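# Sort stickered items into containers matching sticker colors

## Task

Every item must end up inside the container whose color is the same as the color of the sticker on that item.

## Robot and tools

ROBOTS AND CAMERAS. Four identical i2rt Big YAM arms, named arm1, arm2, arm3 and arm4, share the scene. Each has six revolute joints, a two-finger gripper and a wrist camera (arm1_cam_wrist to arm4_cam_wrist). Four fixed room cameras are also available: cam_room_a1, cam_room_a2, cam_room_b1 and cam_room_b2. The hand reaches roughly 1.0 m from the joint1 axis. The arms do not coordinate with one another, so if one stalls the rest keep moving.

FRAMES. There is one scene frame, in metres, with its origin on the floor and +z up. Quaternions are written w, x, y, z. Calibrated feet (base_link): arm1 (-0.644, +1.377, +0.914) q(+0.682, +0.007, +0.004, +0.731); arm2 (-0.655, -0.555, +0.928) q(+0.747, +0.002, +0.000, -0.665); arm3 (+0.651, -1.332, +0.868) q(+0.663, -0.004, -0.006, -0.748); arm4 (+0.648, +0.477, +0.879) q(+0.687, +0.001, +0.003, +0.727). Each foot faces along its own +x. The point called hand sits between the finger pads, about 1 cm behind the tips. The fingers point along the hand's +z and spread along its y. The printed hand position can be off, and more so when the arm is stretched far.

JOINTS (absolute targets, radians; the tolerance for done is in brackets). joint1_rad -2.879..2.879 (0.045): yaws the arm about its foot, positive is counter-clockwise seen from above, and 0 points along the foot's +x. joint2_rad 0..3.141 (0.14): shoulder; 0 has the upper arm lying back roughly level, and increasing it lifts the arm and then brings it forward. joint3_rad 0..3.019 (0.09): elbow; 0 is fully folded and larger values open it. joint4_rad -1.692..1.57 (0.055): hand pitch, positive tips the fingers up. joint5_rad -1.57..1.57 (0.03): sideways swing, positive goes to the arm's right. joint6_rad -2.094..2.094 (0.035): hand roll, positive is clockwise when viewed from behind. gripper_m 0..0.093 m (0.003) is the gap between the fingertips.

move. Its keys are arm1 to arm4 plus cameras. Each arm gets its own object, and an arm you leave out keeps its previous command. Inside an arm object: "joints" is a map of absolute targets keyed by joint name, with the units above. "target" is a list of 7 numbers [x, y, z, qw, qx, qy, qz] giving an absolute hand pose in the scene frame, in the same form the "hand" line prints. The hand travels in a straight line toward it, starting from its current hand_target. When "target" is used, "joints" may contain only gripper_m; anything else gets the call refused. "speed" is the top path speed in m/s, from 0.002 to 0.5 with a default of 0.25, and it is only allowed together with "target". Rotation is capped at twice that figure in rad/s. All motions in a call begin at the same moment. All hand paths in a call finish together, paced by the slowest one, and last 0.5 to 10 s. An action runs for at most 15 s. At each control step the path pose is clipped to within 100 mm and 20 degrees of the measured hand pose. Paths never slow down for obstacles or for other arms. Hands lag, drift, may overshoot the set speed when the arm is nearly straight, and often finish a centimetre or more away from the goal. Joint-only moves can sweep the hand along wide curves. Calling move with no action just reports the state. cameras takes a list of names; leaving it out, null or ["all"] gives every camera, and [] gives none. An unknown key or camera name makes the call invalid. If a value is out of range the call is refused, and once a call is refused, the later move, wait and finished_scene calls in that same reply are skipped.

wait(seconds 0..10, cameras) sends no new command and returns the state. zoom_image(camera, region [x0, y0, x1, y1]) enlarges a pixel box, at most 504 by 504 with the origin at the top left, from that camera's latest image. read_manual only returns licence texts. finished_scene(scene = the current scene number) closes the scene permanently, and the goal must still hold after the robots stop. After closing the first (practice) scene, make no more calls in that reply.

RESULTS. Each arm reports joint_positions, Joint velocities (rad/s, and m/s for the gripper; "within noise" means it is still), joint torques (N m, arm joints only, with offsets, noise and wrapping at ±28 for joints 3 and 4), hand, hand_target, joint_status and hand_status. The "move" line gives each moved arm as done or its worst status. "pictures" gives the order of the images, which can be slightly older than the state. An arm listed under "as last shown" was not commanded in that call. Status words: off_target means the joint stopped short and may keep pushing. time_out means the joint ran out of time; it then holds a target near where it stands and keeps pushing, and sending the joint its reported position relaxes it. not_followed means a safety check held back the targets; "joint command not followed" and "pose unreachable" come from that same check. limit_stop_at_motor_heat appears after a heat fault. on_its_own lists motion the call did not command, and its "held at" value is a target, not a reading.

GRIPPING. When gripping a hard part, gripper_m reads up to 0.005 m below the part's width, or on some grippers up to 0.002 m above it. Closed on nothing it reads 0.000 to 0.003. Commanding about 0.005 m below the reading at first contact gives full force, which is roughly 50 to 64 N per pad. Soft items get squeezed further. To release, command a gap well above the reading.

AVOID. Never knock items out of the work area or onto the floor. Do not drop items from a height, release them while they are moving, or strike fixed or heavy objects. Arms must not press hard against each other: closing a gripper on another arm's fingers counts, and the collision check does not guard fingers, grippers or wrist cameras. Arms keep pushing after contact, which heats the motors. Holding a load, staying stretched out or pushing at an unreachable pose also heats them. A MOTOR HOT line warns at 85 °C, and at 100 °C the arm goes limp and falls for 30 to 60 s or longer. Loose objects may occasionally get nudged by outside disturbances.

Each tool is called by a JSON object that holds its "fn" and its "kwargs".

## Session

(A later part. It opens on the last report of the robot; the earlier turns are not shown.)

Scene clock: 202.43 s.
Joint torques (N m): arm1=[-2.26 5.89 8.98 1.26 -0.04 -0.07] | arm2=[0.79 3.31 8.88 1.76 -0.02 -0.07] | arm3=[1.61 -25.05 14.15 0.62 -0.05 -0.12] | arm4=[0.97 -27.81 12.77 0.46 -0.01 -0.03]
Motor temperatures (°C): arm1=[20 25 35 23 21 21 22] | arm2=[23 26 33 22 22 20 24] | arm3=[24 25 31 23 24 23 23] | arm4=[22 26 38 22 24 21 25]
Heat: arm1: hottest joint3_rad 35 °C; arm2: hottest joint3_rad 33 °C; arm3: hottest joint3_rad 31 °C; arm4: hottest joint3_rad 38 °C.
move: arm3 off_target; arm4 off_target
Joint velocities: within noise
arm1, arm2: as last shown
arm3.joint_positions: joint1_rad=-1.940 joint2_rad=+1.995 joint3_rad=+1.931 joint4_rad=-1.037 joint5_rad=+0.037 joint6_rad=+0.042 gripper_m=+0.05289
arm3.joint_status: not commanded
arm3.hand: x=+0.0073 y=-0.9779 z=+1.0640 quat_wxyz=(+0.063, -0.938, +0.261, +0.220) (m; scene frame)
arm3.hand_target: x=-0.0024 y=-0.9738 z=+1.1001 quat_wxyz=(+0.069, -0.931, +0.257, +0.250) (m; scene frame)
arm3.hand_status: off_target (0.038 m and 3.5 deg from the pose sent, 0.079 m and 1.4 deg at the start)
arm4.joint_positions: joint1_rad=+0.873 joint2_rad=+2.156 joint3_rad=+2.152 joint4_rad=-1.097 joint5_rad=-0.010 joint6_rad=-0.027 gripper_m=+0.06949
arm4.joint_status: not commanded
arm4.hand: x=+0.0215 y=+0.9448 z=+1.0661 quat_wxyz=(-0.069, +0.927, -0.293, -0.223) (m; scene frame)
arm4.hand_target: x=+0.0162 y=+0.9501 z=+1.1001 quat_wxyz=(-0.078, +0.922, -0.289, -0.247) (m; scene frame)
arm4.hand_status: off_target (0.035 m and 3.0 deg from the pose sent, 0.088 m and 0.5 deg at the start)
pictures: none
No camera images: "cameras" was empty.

{"fn": "move", "kwargs": {"arm3": {"target": [0.343, -1.147, 1.1, -0.0687, 0.9312, -0.2565, -0.2495], "speed": 0.35}, "arm4": {"target": [0.355, 0.683, 1.12, -0.0774, 0.9217, -0.2888, -0.247], "speed": 0.35}, "cameras": []}}

{"fn": "move", "kwargs": {"arm3": {"joints": {"joint2_rad": 0.5, "joint3_rad": 1.4, "joint4_rad": -1.5, "joint5_rad": 0, "joint6_rad": 0}}, "arm4": {"joints": {"joint2_rad": 0.5, "joint3_rad": 1.4, "joint4_rad": -1.5, "joint5_rad": 0, "joint6_rad": 0}}, "cameras": []}}

{"fn": "move", "kwargs": {"arm3": {"joints": {"joint1_rad": 0.97}}, "arm4": {"joints": {"joint1_rad": -1.166}}, "cameras": []}}

{"fn": "move", "kwargs": {"arm3": {"joints": {"joint2_rad": 1.728, "joint3_rad": 1.34, "joint4_rad": -0.659}}, "arm4": {"joints": {"joint2_rad": 1.404, "joint3_rad": 0.923, "joint4_rad": -0.566}}, "cameras": ["arm3_cam_wrist", "arm4_cam_wrist"]}}

Scene clock: 216.70 s.
Joint torques (N m): arm1=[-2.9 6.48 8.96 1.37 -0.08 -0.06] | arm2=[0.79 3.43 8.88 1.77 -0.03 -0.09] | arm3=[0.32 -4.72 9.58 0.87 -0.06 -0.13] | arm4=[1.55 -4.31 9.48 0.54 0.17 0.15]
Motor temperatures (°C): arm1=[20 25 34 23 21 21 22] | arm2=[23 26 32 22 22 20 23] | arm3=[24 26 33 23 24 23 24] | arm4=[22 25 38 22 24 21 25]
Heat: arm1: hottest joint3_rad 34 °C; arm2: hottest joint3_rad 32 °C; arm3: hottest joint3_rad 33 °C; arm4: hottest joint3_rad 38 °C.
move: arm3 done; arm4 done
Joint velocities: within noise
arm1, arm2: as last shown
arm3.joint_positions: joint1_rad=-1.959 joint2_rad=+0.924 joint3_rad=+0.865 joint4_rad=-0.968 joint5_rad=+0.020 joint6_rad=+0.015 gripper_m=+0.05289
arm3.joint_status: not commanded
arm3.hand: x=+0.3403 y=-1.1509 z=+1.1038 quat_wxyz=(+0.069, -0.930, +0.253, +0.256) (m; scene frame)
arm3.hand_target: x=+0.3430 y=-1.1470 z=+1.1000 quat_wxyz=(+0.069, -0.931, +0.257, +0.250) (m; scene frame)
arm3.hand_status: done (0.006 m and 0.8 deg from the pose sent, 0.378 m and 3.5 deg at the start)
arm4.joint_positions: joint1_rad=+0.903 joint2_rad=+0.927 joint3_rad=+0.880 joint4_rad=-0.983 joint5_rad=+0.003 joint6_rad=-0.014 gripper_m=+0.06949
arm4.joint_status: not commanded
arm4.hand: x=+0.3564 y=+0.6845 z=+1.1233 quat_wxyz=(-0.081, +0.920, -0.285, -0.255) (m; scene frame)
arm4.hand_target: x=+0.3550 y=+0.6830 z=+1.1201 quat_wxyz=(-0.078, +0.922, -0.289, -0.247) (m; scene frame)
arm4.hand_status: done (0.004 m and 1.1 deg from the pose sent, 0.427 m and 3.0 deg at the start)
pictures: none
No camera images: "cameras" was empty.

Scene clock: 218.20 s.
Joint torques (N m): arm1=[-2.14 6.42 8.87 1.44 -0.07 -0.08] | arm2=[0.67 3.25 8.87 1.77 -0.03 -0.07] | arm3=[0.26 2.78 7.84 1.43 -0.08 -0.13] | arm4=[1.55 3.9 6.9 0.96 0 0.18]
Motor temperatures (°C): arm1=[20 25 34 23 21 21 22] | arm2=[23 26 32 22 22 20 23] | arm3=[24 26 33 23 24 23 24] | arm4=[22 25 38 22 24 21 25]
Heat: arm1: hottest joint3_rad 34 °C; arm2: hottest joint3_rad 32 °C; arm3: hottest joint3_rad 33 °C; arm4: hottest joint3_rad 38 °C.
move: arm3 done; arm4 done
Joint velocities: within noise
arm1, arm2: as last shown
arm3.joint_positions: joint1_rad=-1.959 joint2_rad=+0.506 joint3_rad=+1.392 joint4_rad=-1.496 joint5_rad=+0.002 joint6_rad=+0.008 gripper_m=+0.05289
arm3.joint_status: all done
arm3.hand: x=+0.5037 y=-1.2417 z=+1.3936 quat_wxyz=(+0.110, -0.858, +0.230, +0.446) (m; scene frame)
arm3.hand_target: x=+0.5083 y=-1.2420 z=+1.3969 quat_wxyz=(+0.115, -0.856, +0.232, +0.449) (m; scene frame)
arm3.hand_status: not commanded
arm4.joint_positions: joint1_rad=+0.903 joint2_rad=+0.502 joint3_rad=+1.395 joint4_rad=-1.490 joint5_rad=+0.003 joint6_rad=-0.013 gripper_m=+0.06949
arm4.joint_status: all done
arm4.hand: x=+0.5139 y=+0.5760 z=+1.4098 quat_wxyz=(-0.143, +0.844, -0.262, -0.446) (m; scene frame)
arm4.hand_target: x=+0.5154 y=+0.5729 z=+1.4102 quat_wxyz=(-0.137, +0.844, -0.264, -0.447) (m; scene frame)
arm4.hand_status: not commanded
pictures: none
No camera images: "cameras" was empty.

Scene clock: 220.53 s.
Joint torques (N m): arm1=[-2.2 6.07 8.99 1.24 -0.06 -0.05] | arm2=[0.67 3.37 8.85 1.76 -0.03 -0.08] | arm3=[2.02 3.78 7.71 1.51 0.06 -0.11] | arm4=[0.44 4.01 6.99 1.01 0.09 0.17]
Motor temperatures (°C): arm1=[20 25 33 23 21 21 22] | arm2=[23 26 32 22 22 20 23] | arm3=[24 26 33 23 24 23 24] | arm4=[22 25 37 22 24 21 25]
Heat: arm1: hottest joint3_rad 33 °C; arm2: hottest joint3_rad 32 °C; arm3: hottest joint3_rad 33 °C; arm4: hottest joint3_rad 37 °C.
move: arm3 done; arm4 done
Joint velocities: within noise
arm1, arm2: as last shown
arm3.joint_positions: joint1_rad=+0.959 joint2_rad=+0.506 joint3_rad=+1.392 joint4_rad=-1.496 joint5_rad=-0.001 joint6_rad=+0.007 gripper_m=+0.05294
arm3.joint_status: all done
arm3.hand: x=+0.7753 y=-1.4372 z=+1.3966 quat_wxyz=(-0.435, -0.317, -0.826, +0.169) (m; scene frame)
arm3.hand_target: x=+0.7733 y=-1.4331 z=+1.3998 quat_wxyz=(-0.439, -0.310, -0.826, +0.170) (m; scene frame)
arm3.hand_status: not commanded
arm4.joint_positions: joint1_rad=-1.162 joint2_rad=+0.502 joint3_rad=+1.395 joint4_rad=-1.490 joint5_rad=+0.001 joint6_rad=-0.012 gripper_m=+0.06949
arm4.joint_status: all done
arm4.hand: x=+0.8002 y=+0.5537 z=+1.4085 quat_wxyz=(-0.454, +0.209, -0.860, -0.104) (m; scene frame)
arm4.hand_target: x=+0.7977 y=+0.5519 z=+1.4089 quat_wxyz=(-0.452, +0.203, -0.862, -0.106) (m; scene frame)
arm4.hand_status: not commanded
pictures: none
No camera images: "cameras" was empty.

Scene clock: 222.23 s.
Joint torques (N m): arm1=[-2.67 5.42 8.95 1.31 -0.04 -0.04] | arm2=[0.85 3.31 8.88 1.78 -0.03 -0.08] | arm3=[1.9 -19.6 9.81 1.68 0.06 -0.11] | arm4=[0.85 -10.81 9.91 1.37 0.07 0.18]
Motor temperatures (°C): arm1=[20 25 33 23 21 21 22] | arm2=[23 26 31 22 22 20 23] | arm3=[24 26 33 23 24 23 24] | arm4=[22 25 37 22 24 21 25]
Heat: arm1: hottest joint3_rad 33 °C; arm2: hottest joint3_rad 31 °C; arm3: hottest joint3_rad 33 °C; arm4: hottest joint3_rad 37 °C.
move: arm3 done; arm4 done
Joint velocities: within noise
arm1, arm2: as last shown
arm3.joint_positions: joint1_rad=+0.959 joint2_rad=+1.740 joint3_rad=+1.330 joint4_rad=-0.675 joint5_rad=-0.001 joint6_rad=+0.007 gripper_m=+0.05294
arm3.joint_status: all done
arm3.hand: x=+1.1105 y=-1.7439 z=+0.9944 quat_wxyz=(-0.228, -0.349, -0.904, +0.091) (m; scene frame)
arm3.hand_target: x=+1.1203 y=-1.7436 z=+1.0082 quat_wxyz=(-0.245, -0.340, -0.903, +0.097) (m; scene frame)
arm3.hand_status: not commanded
arm4.joint_positions: joint1_rad=-1.162 joint2_rad=+1.391 joint3_rad=+0.897 joint4_rad=-0.584 joint5_rad=+0.001 joint6_rad=-0.012 gripper_m=+0.06949
arm4.joint_status: all done
arm4.hand: x=+1.0729 y=+0.6900 z=+0.9920 quat_wxyz=(-0.235, +0.229, -0.943, -0.053) (m; scene frame)
arm4.hand_target: x=+1.0862 y=+0.6948 z=+1.0000 quat_wxyz=(-0.249, +0.221, -0.941, -0.058) (m; scene frame)
arm4.hand_status: not commanded
pictures: arm3_cam_wrist, arm4_cam_wrist
Images, in order (width x height): arm3_cam_wrist 672x504, arm4_cam_wrist 672x504.

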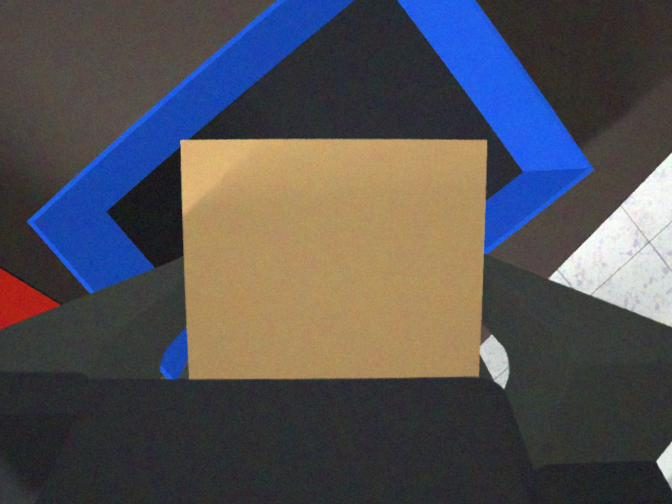

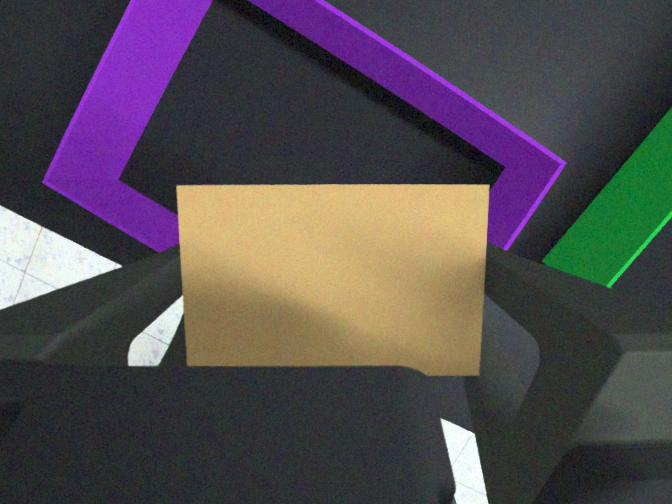

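{"fn": "move", "kwargs": {"arm3": {"target": [1.120, -1.7436, 0.80, -0.2422, -0.3406, -0.9039, 0.0913], "speed": 0.3}, "arm4": {"target": [1.098, 0.700, 0.80, -0.2520, 0.2206, -0.9404, -0.0591], "speed": 0.3}, "cameras": []}}

{"fn": "move", "kwargs": {"arm3": {"target": [1.120, -1.7436, 0.755, -0.2422, -0.3406, -0.9039, 0.0913], "speed": 0.1}, "arm4": {"target": [1.098, 0.700, 0.742, -0.2520, 0.2206, -0.9404, -0.0591], "speed": 0.1}, "cameras": ["arm3_cam_wrist", "arm4_cam_wrist"]}}

Scene clock: 241.07 s.
Joint torques (N m): arm1=[-2.73 6.53 8.87 1.35 -0.05 -0.06] | arm2=[0.56 3.43 8.85 1.83 -0.04 -0.07] | arm3=[1.85 -20.48 6.69 1.65 -0.02 -0.04] | arm4=[0.03 -15.44 5.07 1.37 0.02 0.13]
Motor temperatures (°C): arm1=[20 24 33 23 21 21 22] | arm2=[23 25 31 22 22 20 23] | arm3=[24 25 32 23 24 23 24] | arm4=[22 25 37 22 24 21 26]
Heat: arm1: hottest joint3_rad 33 °C; arm2: hottest joint3_rad 31 °C; arm3: hottest joint3_rad 32 °C; arm4: hottest joint3_rad 37 °C.
move: arm3 done; arm4 done
Joint velocities: within noise
arm1, arm2: as last shown
arm3.joint_positions: joint1_rad=+0.962 joint2_rad=+2.053 joint3_rad=+1.172 joint4_rad=-0.199 joint5_rad=-0.007 joint6_rad=+0.004 gripper_m=+0.05294
arm3.joint_status: not commanded
arm3.hand: x=+1.1119 y=-1.7440 z=+0.7948 quat_wxyz=(-0.231, -0.346, -0.905, +0.089) (m; scene frame)
arm3.hand_target: x=+1.1200 y=-1.7435 z=+0.8001 quat_wxyz=(-0.242, -0.341, -0.904, +0.091) (m; scene frame)
arm3.hand_status: done (0.010 m and 1.4 deg from the pose sent, 0.195 m and 1.9 deg at the start)
arm4.joint_positions: joint1_rad=-1.162 joint2_rad=+1.863 joint3_rad=+0.780 joint4_rad=+0.014 joint5_rad=+0.001 joint6_rad=-0.012 gripper_m=+0.06949
arm4.joint_status: not commanded
arm4.hand: x=+1.0898 y=+0.6982 z=+0.7951 quat_wxyz=(-0.240, +0.229, -0.942, -0.054) (m; scene frame)
arm4.hand_target: x=+1.0979 y=+0.7000 z=+0.8001 quat_wxyz=(-0.252, +0.221, -0.940, -0.059) (m; scene frame)
arm4.hand_status: done (0.010 m and 1.8 deg from the pose sent, 0.194 m and 2.3 deg at the start)
pictures: none
No camera images: "cameras" was empty.

Scene clock: 242.27 s.
Joint torques (N m): arm1=[-2.73 5.48 8.95 1.24 -0.07 -0.03] | arm2=[0.67 3.43 8.85 1.8 -0.04 -0.08] | arm3=[1.79 -18.84 6.31 1.58 0.03 -0.04] | arm4=[0.09 -15.15 4.64 1.46 0.01 0.17]
Motor temperatures (°C): arm1=[20 24 33 23 21 21 22] | arm2=[23 25 31 22 22 20 23] | arm3=[24 25 32 23 24 23 24] | arm4=[22 25 36 22 24 21 26]
Heat: arm1: hottest joint3_rad 33 °C; arm2: hottest joint3_rad 31 °C; arm3: hottest joint3_rad 32 °C; arm4: hottest joint3_rad 36 °C.
move: arm3 done; arm4 off_target
Joint velocities: within noise
arm1.joint_positions: joint1_rad=-2.243 joint2_rad=+0.498 joint3_rad=+1.392 joint4_rad=-1.491 joint5_rad=-0.007 joint6_rad=+0.006 gripper_m=+0.09297
arm1.joint_status: not commanded
arm1.hand: x=-0.4984 y=+1.2824 z=+1.4408 quat_wxyz=(-0.441, -0.263, -0.847, +0.136) (m; scene frame)
arm1.hand_target: x=-0.5005 y=+1.2822 z=+1.4424 quat_wxyz=(-0.439, -0.264, -0.848, +0.138) (m; scene frame)
arm1.hand_status: not commanded
arm2.joint_positions: joint1_rad=+0.913 joint2_rad=+0.497 joint3_rad=+1.394 joint4_rad=-1.485 joint5_rad=+0.002 joint6_rad=+0.010 gripper_m=+0.08992
arm2.joint_status: not commanded
arm2.hand: x=-0.5142 y=-0.6432 z=+1.4598 quat_wxyz=(-0.455, -0.241, -0.848, +0.123) (m; scene frame)
arm2.hand_target: x=-0.5157 y=-0.6422 z=+1.4590 quat_wxyz=(-0.449, -0.236, -0.853, +0.125) (m; scene frame)
arm2.hand_status: not commanded
arm3.joint_positions: joint1_rad=+0.962 joint2_rad=+2.128 joint3_rad=+1.172 joint4_rad=-0.103 joint5_rad=-0.008 joint6_rad=+0.003 gripper_m=+0.05294
arm3.joint_status: not commanded
arm3.hand: x=+1.1153 y=-1.7466 z=+0.7617 quat_wxyz=(-0.241, -0.344, -0.903, +0.092) (m; scene frame)
arm3.hand_target: x=+1.1198 y=-1.7435 z=+0.7550 quat_wxyz=(-0.242, -0.341, -0.904, +0.091) (m; scene frame)
arm3.hand_status: done (0.009 m and 0.4 deg from the pose sent, 0.041 m and 1.4 deg at the start)
arm4.joint_positions: joint1_rad=-1.162 joint2_rad=+2.016 joint3_rad=+0.780 joint4_rad=+0.171 joint5_rad=+0.001 joint6_rad=-0.012 gripper_m=+0.06949
arm4.joint_status: not commanded
arm4.hand: x=+1.0872 y=+0.6969 z=+0.7414 quat_wxyz=(-0.241, +0.229, -0.941, -0.055) (m; scene frame)
arm4.hand_target: x=+1.0979 y=+0.7000 z=+0.7424 quat_wxyz=(-0.252, +0.221, -0.940, -0.059) (m; scene frame)
arm4.hand_status: off_target (0.011 m and 1.7 deg from the pose sent, 0.054 m and 1.8 deg at the start)
pictures: arm3_cam_wrist, arm4_cam_wrist
Images, in order (width x height): arm3_cam_wrist 672x504, arm4_cam_wrist 672x504.

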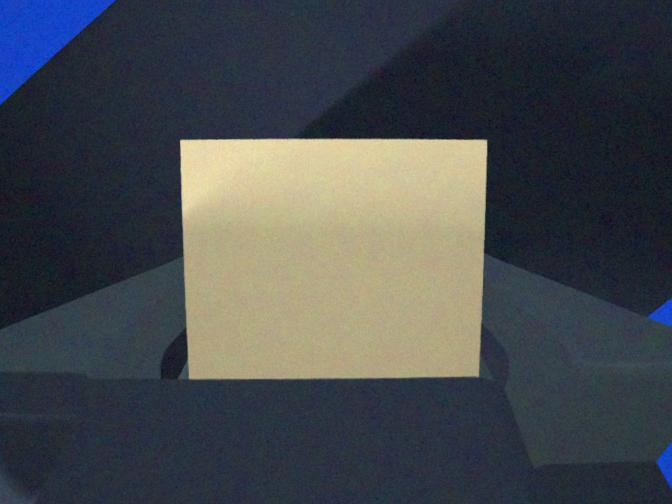

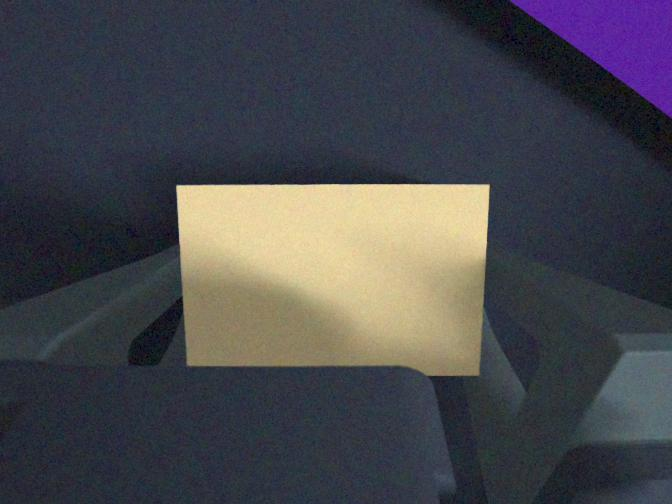

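{"fn": "move", "kwargs": {"arm3": {"joints": {"gripper_m": 0.08}}, "arm4": {"joints": {"gripper_m": 0.093}}, "cameras": []}}

{"fn": "move", "kwargs": {"arm3": {"target": [1.115, -1.746, 0.95, -0.2422, -0.3406, -0.9039, 0.0913], "speed": 0.2}, "arm4": {"target": [1.087, 0.697, 0.95, -0.2520, 0.2206, -0.9404, -0.0591], "speed": 0.2}, "cameras": ["arm3_cam_wrist", "arm4_cam_wrist"]}}

Scene clock: 248.13 s.
Joint torques (N m): arm1=[-2.32 5.6 9.07 1.29 -0.02 -0.07] | arm2=[0.62 3.37 8.85 1.78 -0.03 -0.08] | arm3=[1.79 -19.08 6.41 1.55 0.04 -0.04] | arm4=[0.62 -14.92 4.63 1.48 0.01 0.15]
Motor temperatures (°C): arm1=[20 24 32 23 21 21 22] | arm2=[23 25 31 22 22 20 23] | arm3=[24 26 32 23 24 23 24] | arm4=[22 25 36 22 24 21 26]
Heat: arm1: hottest joint3_rad 32 °C; arm2: hottest joint3_rad 31 °C; arm3: hottest joint3_rad 32 °C; arm4: hottest joint3_rad 36 °C.
move: arm3 done; arm4 done
Joint velocities: within noise
arm1, arm2: as last shown
arm3.joint_positions: joint1_rad=+0.962 joint2_rad=+2.128 joint3_rad=+1.172 joint4_rad=-0.103 joint5_rad=-0.008 joint6_rad=+0.003 gripper_m=+0.07996
arm3.joint_status: all done
arm3.hand: x=+1.1153 y=-1.7466 z=+0.7617 quat_wxyz=(-0.241, -0.344, -0.903, +0.092) (m; scene frame)
arm3.hand_target: x=+1.1198 y=-1.7435 z=+0.7550 quat_wxyz=(-0.242, -0.341, -0.904, +0.091) (m; scene frame)
arm3.hand_status: not commanded
arm4.joint_positions: joint1_rad=-1.162 joint2_rad=+2.016 joint3_rad=+0.780 joint4_rad=+0.171 joint5_rad=+0.001 joint6_rad=-0.012 gripper_m=+0.09291
arm4.joint_status: all done
arm4.hand: x=+1.0873 y=+0.6969 z=+0.7415 quat_wxyz=(-0.241, +0.229, -0.941, -0.055) (m; scene frame)
arm4.hand_target: x=+1.0979 y=+0.7000 z=+0.7424 quat_wxyz=(-0.252, +0.221, -0.940, -0.059) (m; scene frame)
arm4.hand_status: not commanded
pictures: none
No camera images: "cameras" was empty.

Scene clock: 249.90 s.
Joint torques (N m): arm1=[-2.37 5.95 8.85 1.28 -0.02 -0.06] | arm2=[0.62 3.31 8.88 1.78 -0.04 -0.08] | arm3=[0.73 -18.43 11.49 0.61 -0.08 -0.12] | arm4=[1.08 -12.51 9.65 0.32 0.13 0.15]
Motor temperatures (°C): arm1=[20 24 32 23 21 21 22] | arm2=[23 25 31 22 22 20 23] | arm3=[24 26 31 23 24 23 24] | arm4=[22 25 36 22 24 21 26]
Heat: arm1: hottest joint3_rad 32 °C; arm2: hottest joint3_rad 31 °C; arm3: hottest joint3_rad 31 °C; arm4: hottest joint3_rad 36 °C.
move: arm3 off_target; arm4 off_target
Joint velocities: within noise
arm1, arm2: as last shown
arm3.joint_positions: joint1_rad=+0.962 joint2_rad=+1.790 joint3_rad=+1.222 joint4_rad=-0.520 joint5_rad=-0.012 joint6_rad=+0.001 gripper_m=+0.07996
arm3.joint_status: not commanded
arm3.hand: x=+1.1048 y=-1.7343 z=+0.9333 quat_wxyz=(-0.228, -0.344, -0.907, +0.086) (m; scene frame)
arm3.hand_target: x=+1.1144 y=-1.7456 z=+0.9503 quat_wxyz=(-0.242, -0.341, -0.904, +0.092) (m; scene frame)
arm3.hand_status: off_target (0.023 m and 1.8 deg from the pose sent, 0.188 m and 0.4 deg at the start)
arm4.joint_positions: joint1_rad=-1.162 joint2_rad=+1.484 joint3_rad=+0.816 joint4_rad=-0.397 joint5_rad=+0.001 joint6_rad=-0.009 gripper_m=+0.09291
arm4.joint_status: not commanded
arm4.hand: x=+1.0747 y=+0.6908 z=+0.9368 quat_wxyz=(-0.242, +0.228, -0.942, -0.055) (m; scene frame)
arm4.hand_target: x=+1.0866 y=+0.6969 z=+0.9502 quat_wxyz=(-0.252, +0.221, -0.940, -0.059) (m; scene frame)
arm4.hand_status: off_target (0.019 m and 1.5 deg from the pose sent, 0.209 m and 1.7 deg at the start)
pictures: arm3_cam_wrist, arm4_cam_wrist
Images, in order (width x height): arm3_cam_wrist 672x504, arm4_cam_wrist 672x504.

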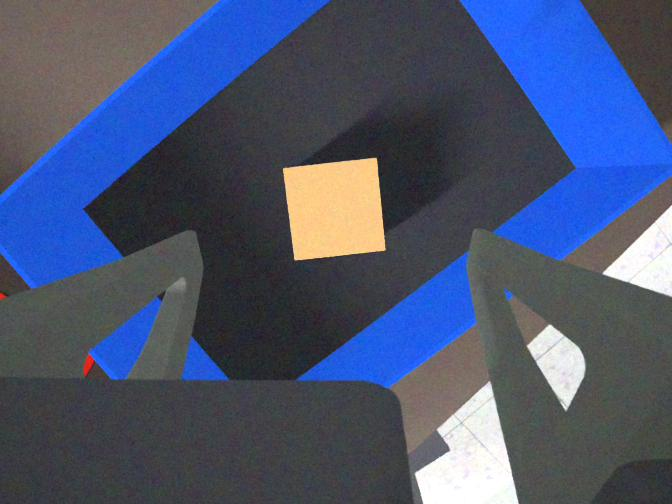

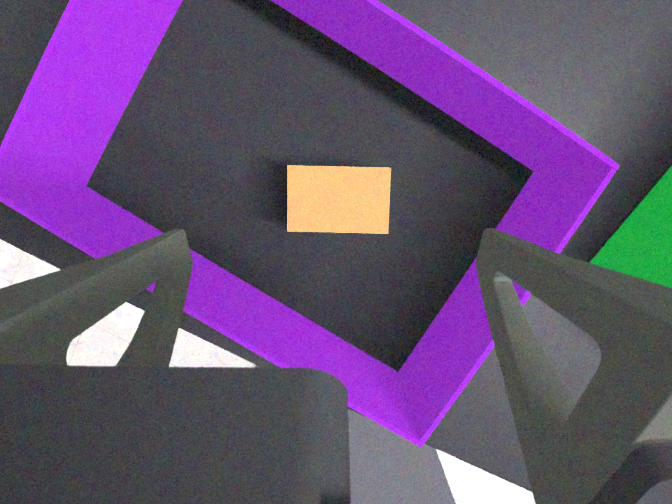

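{"fn": "finished_scene", "kwargs": {"scene": 3}}

The scene is finished: the task was done.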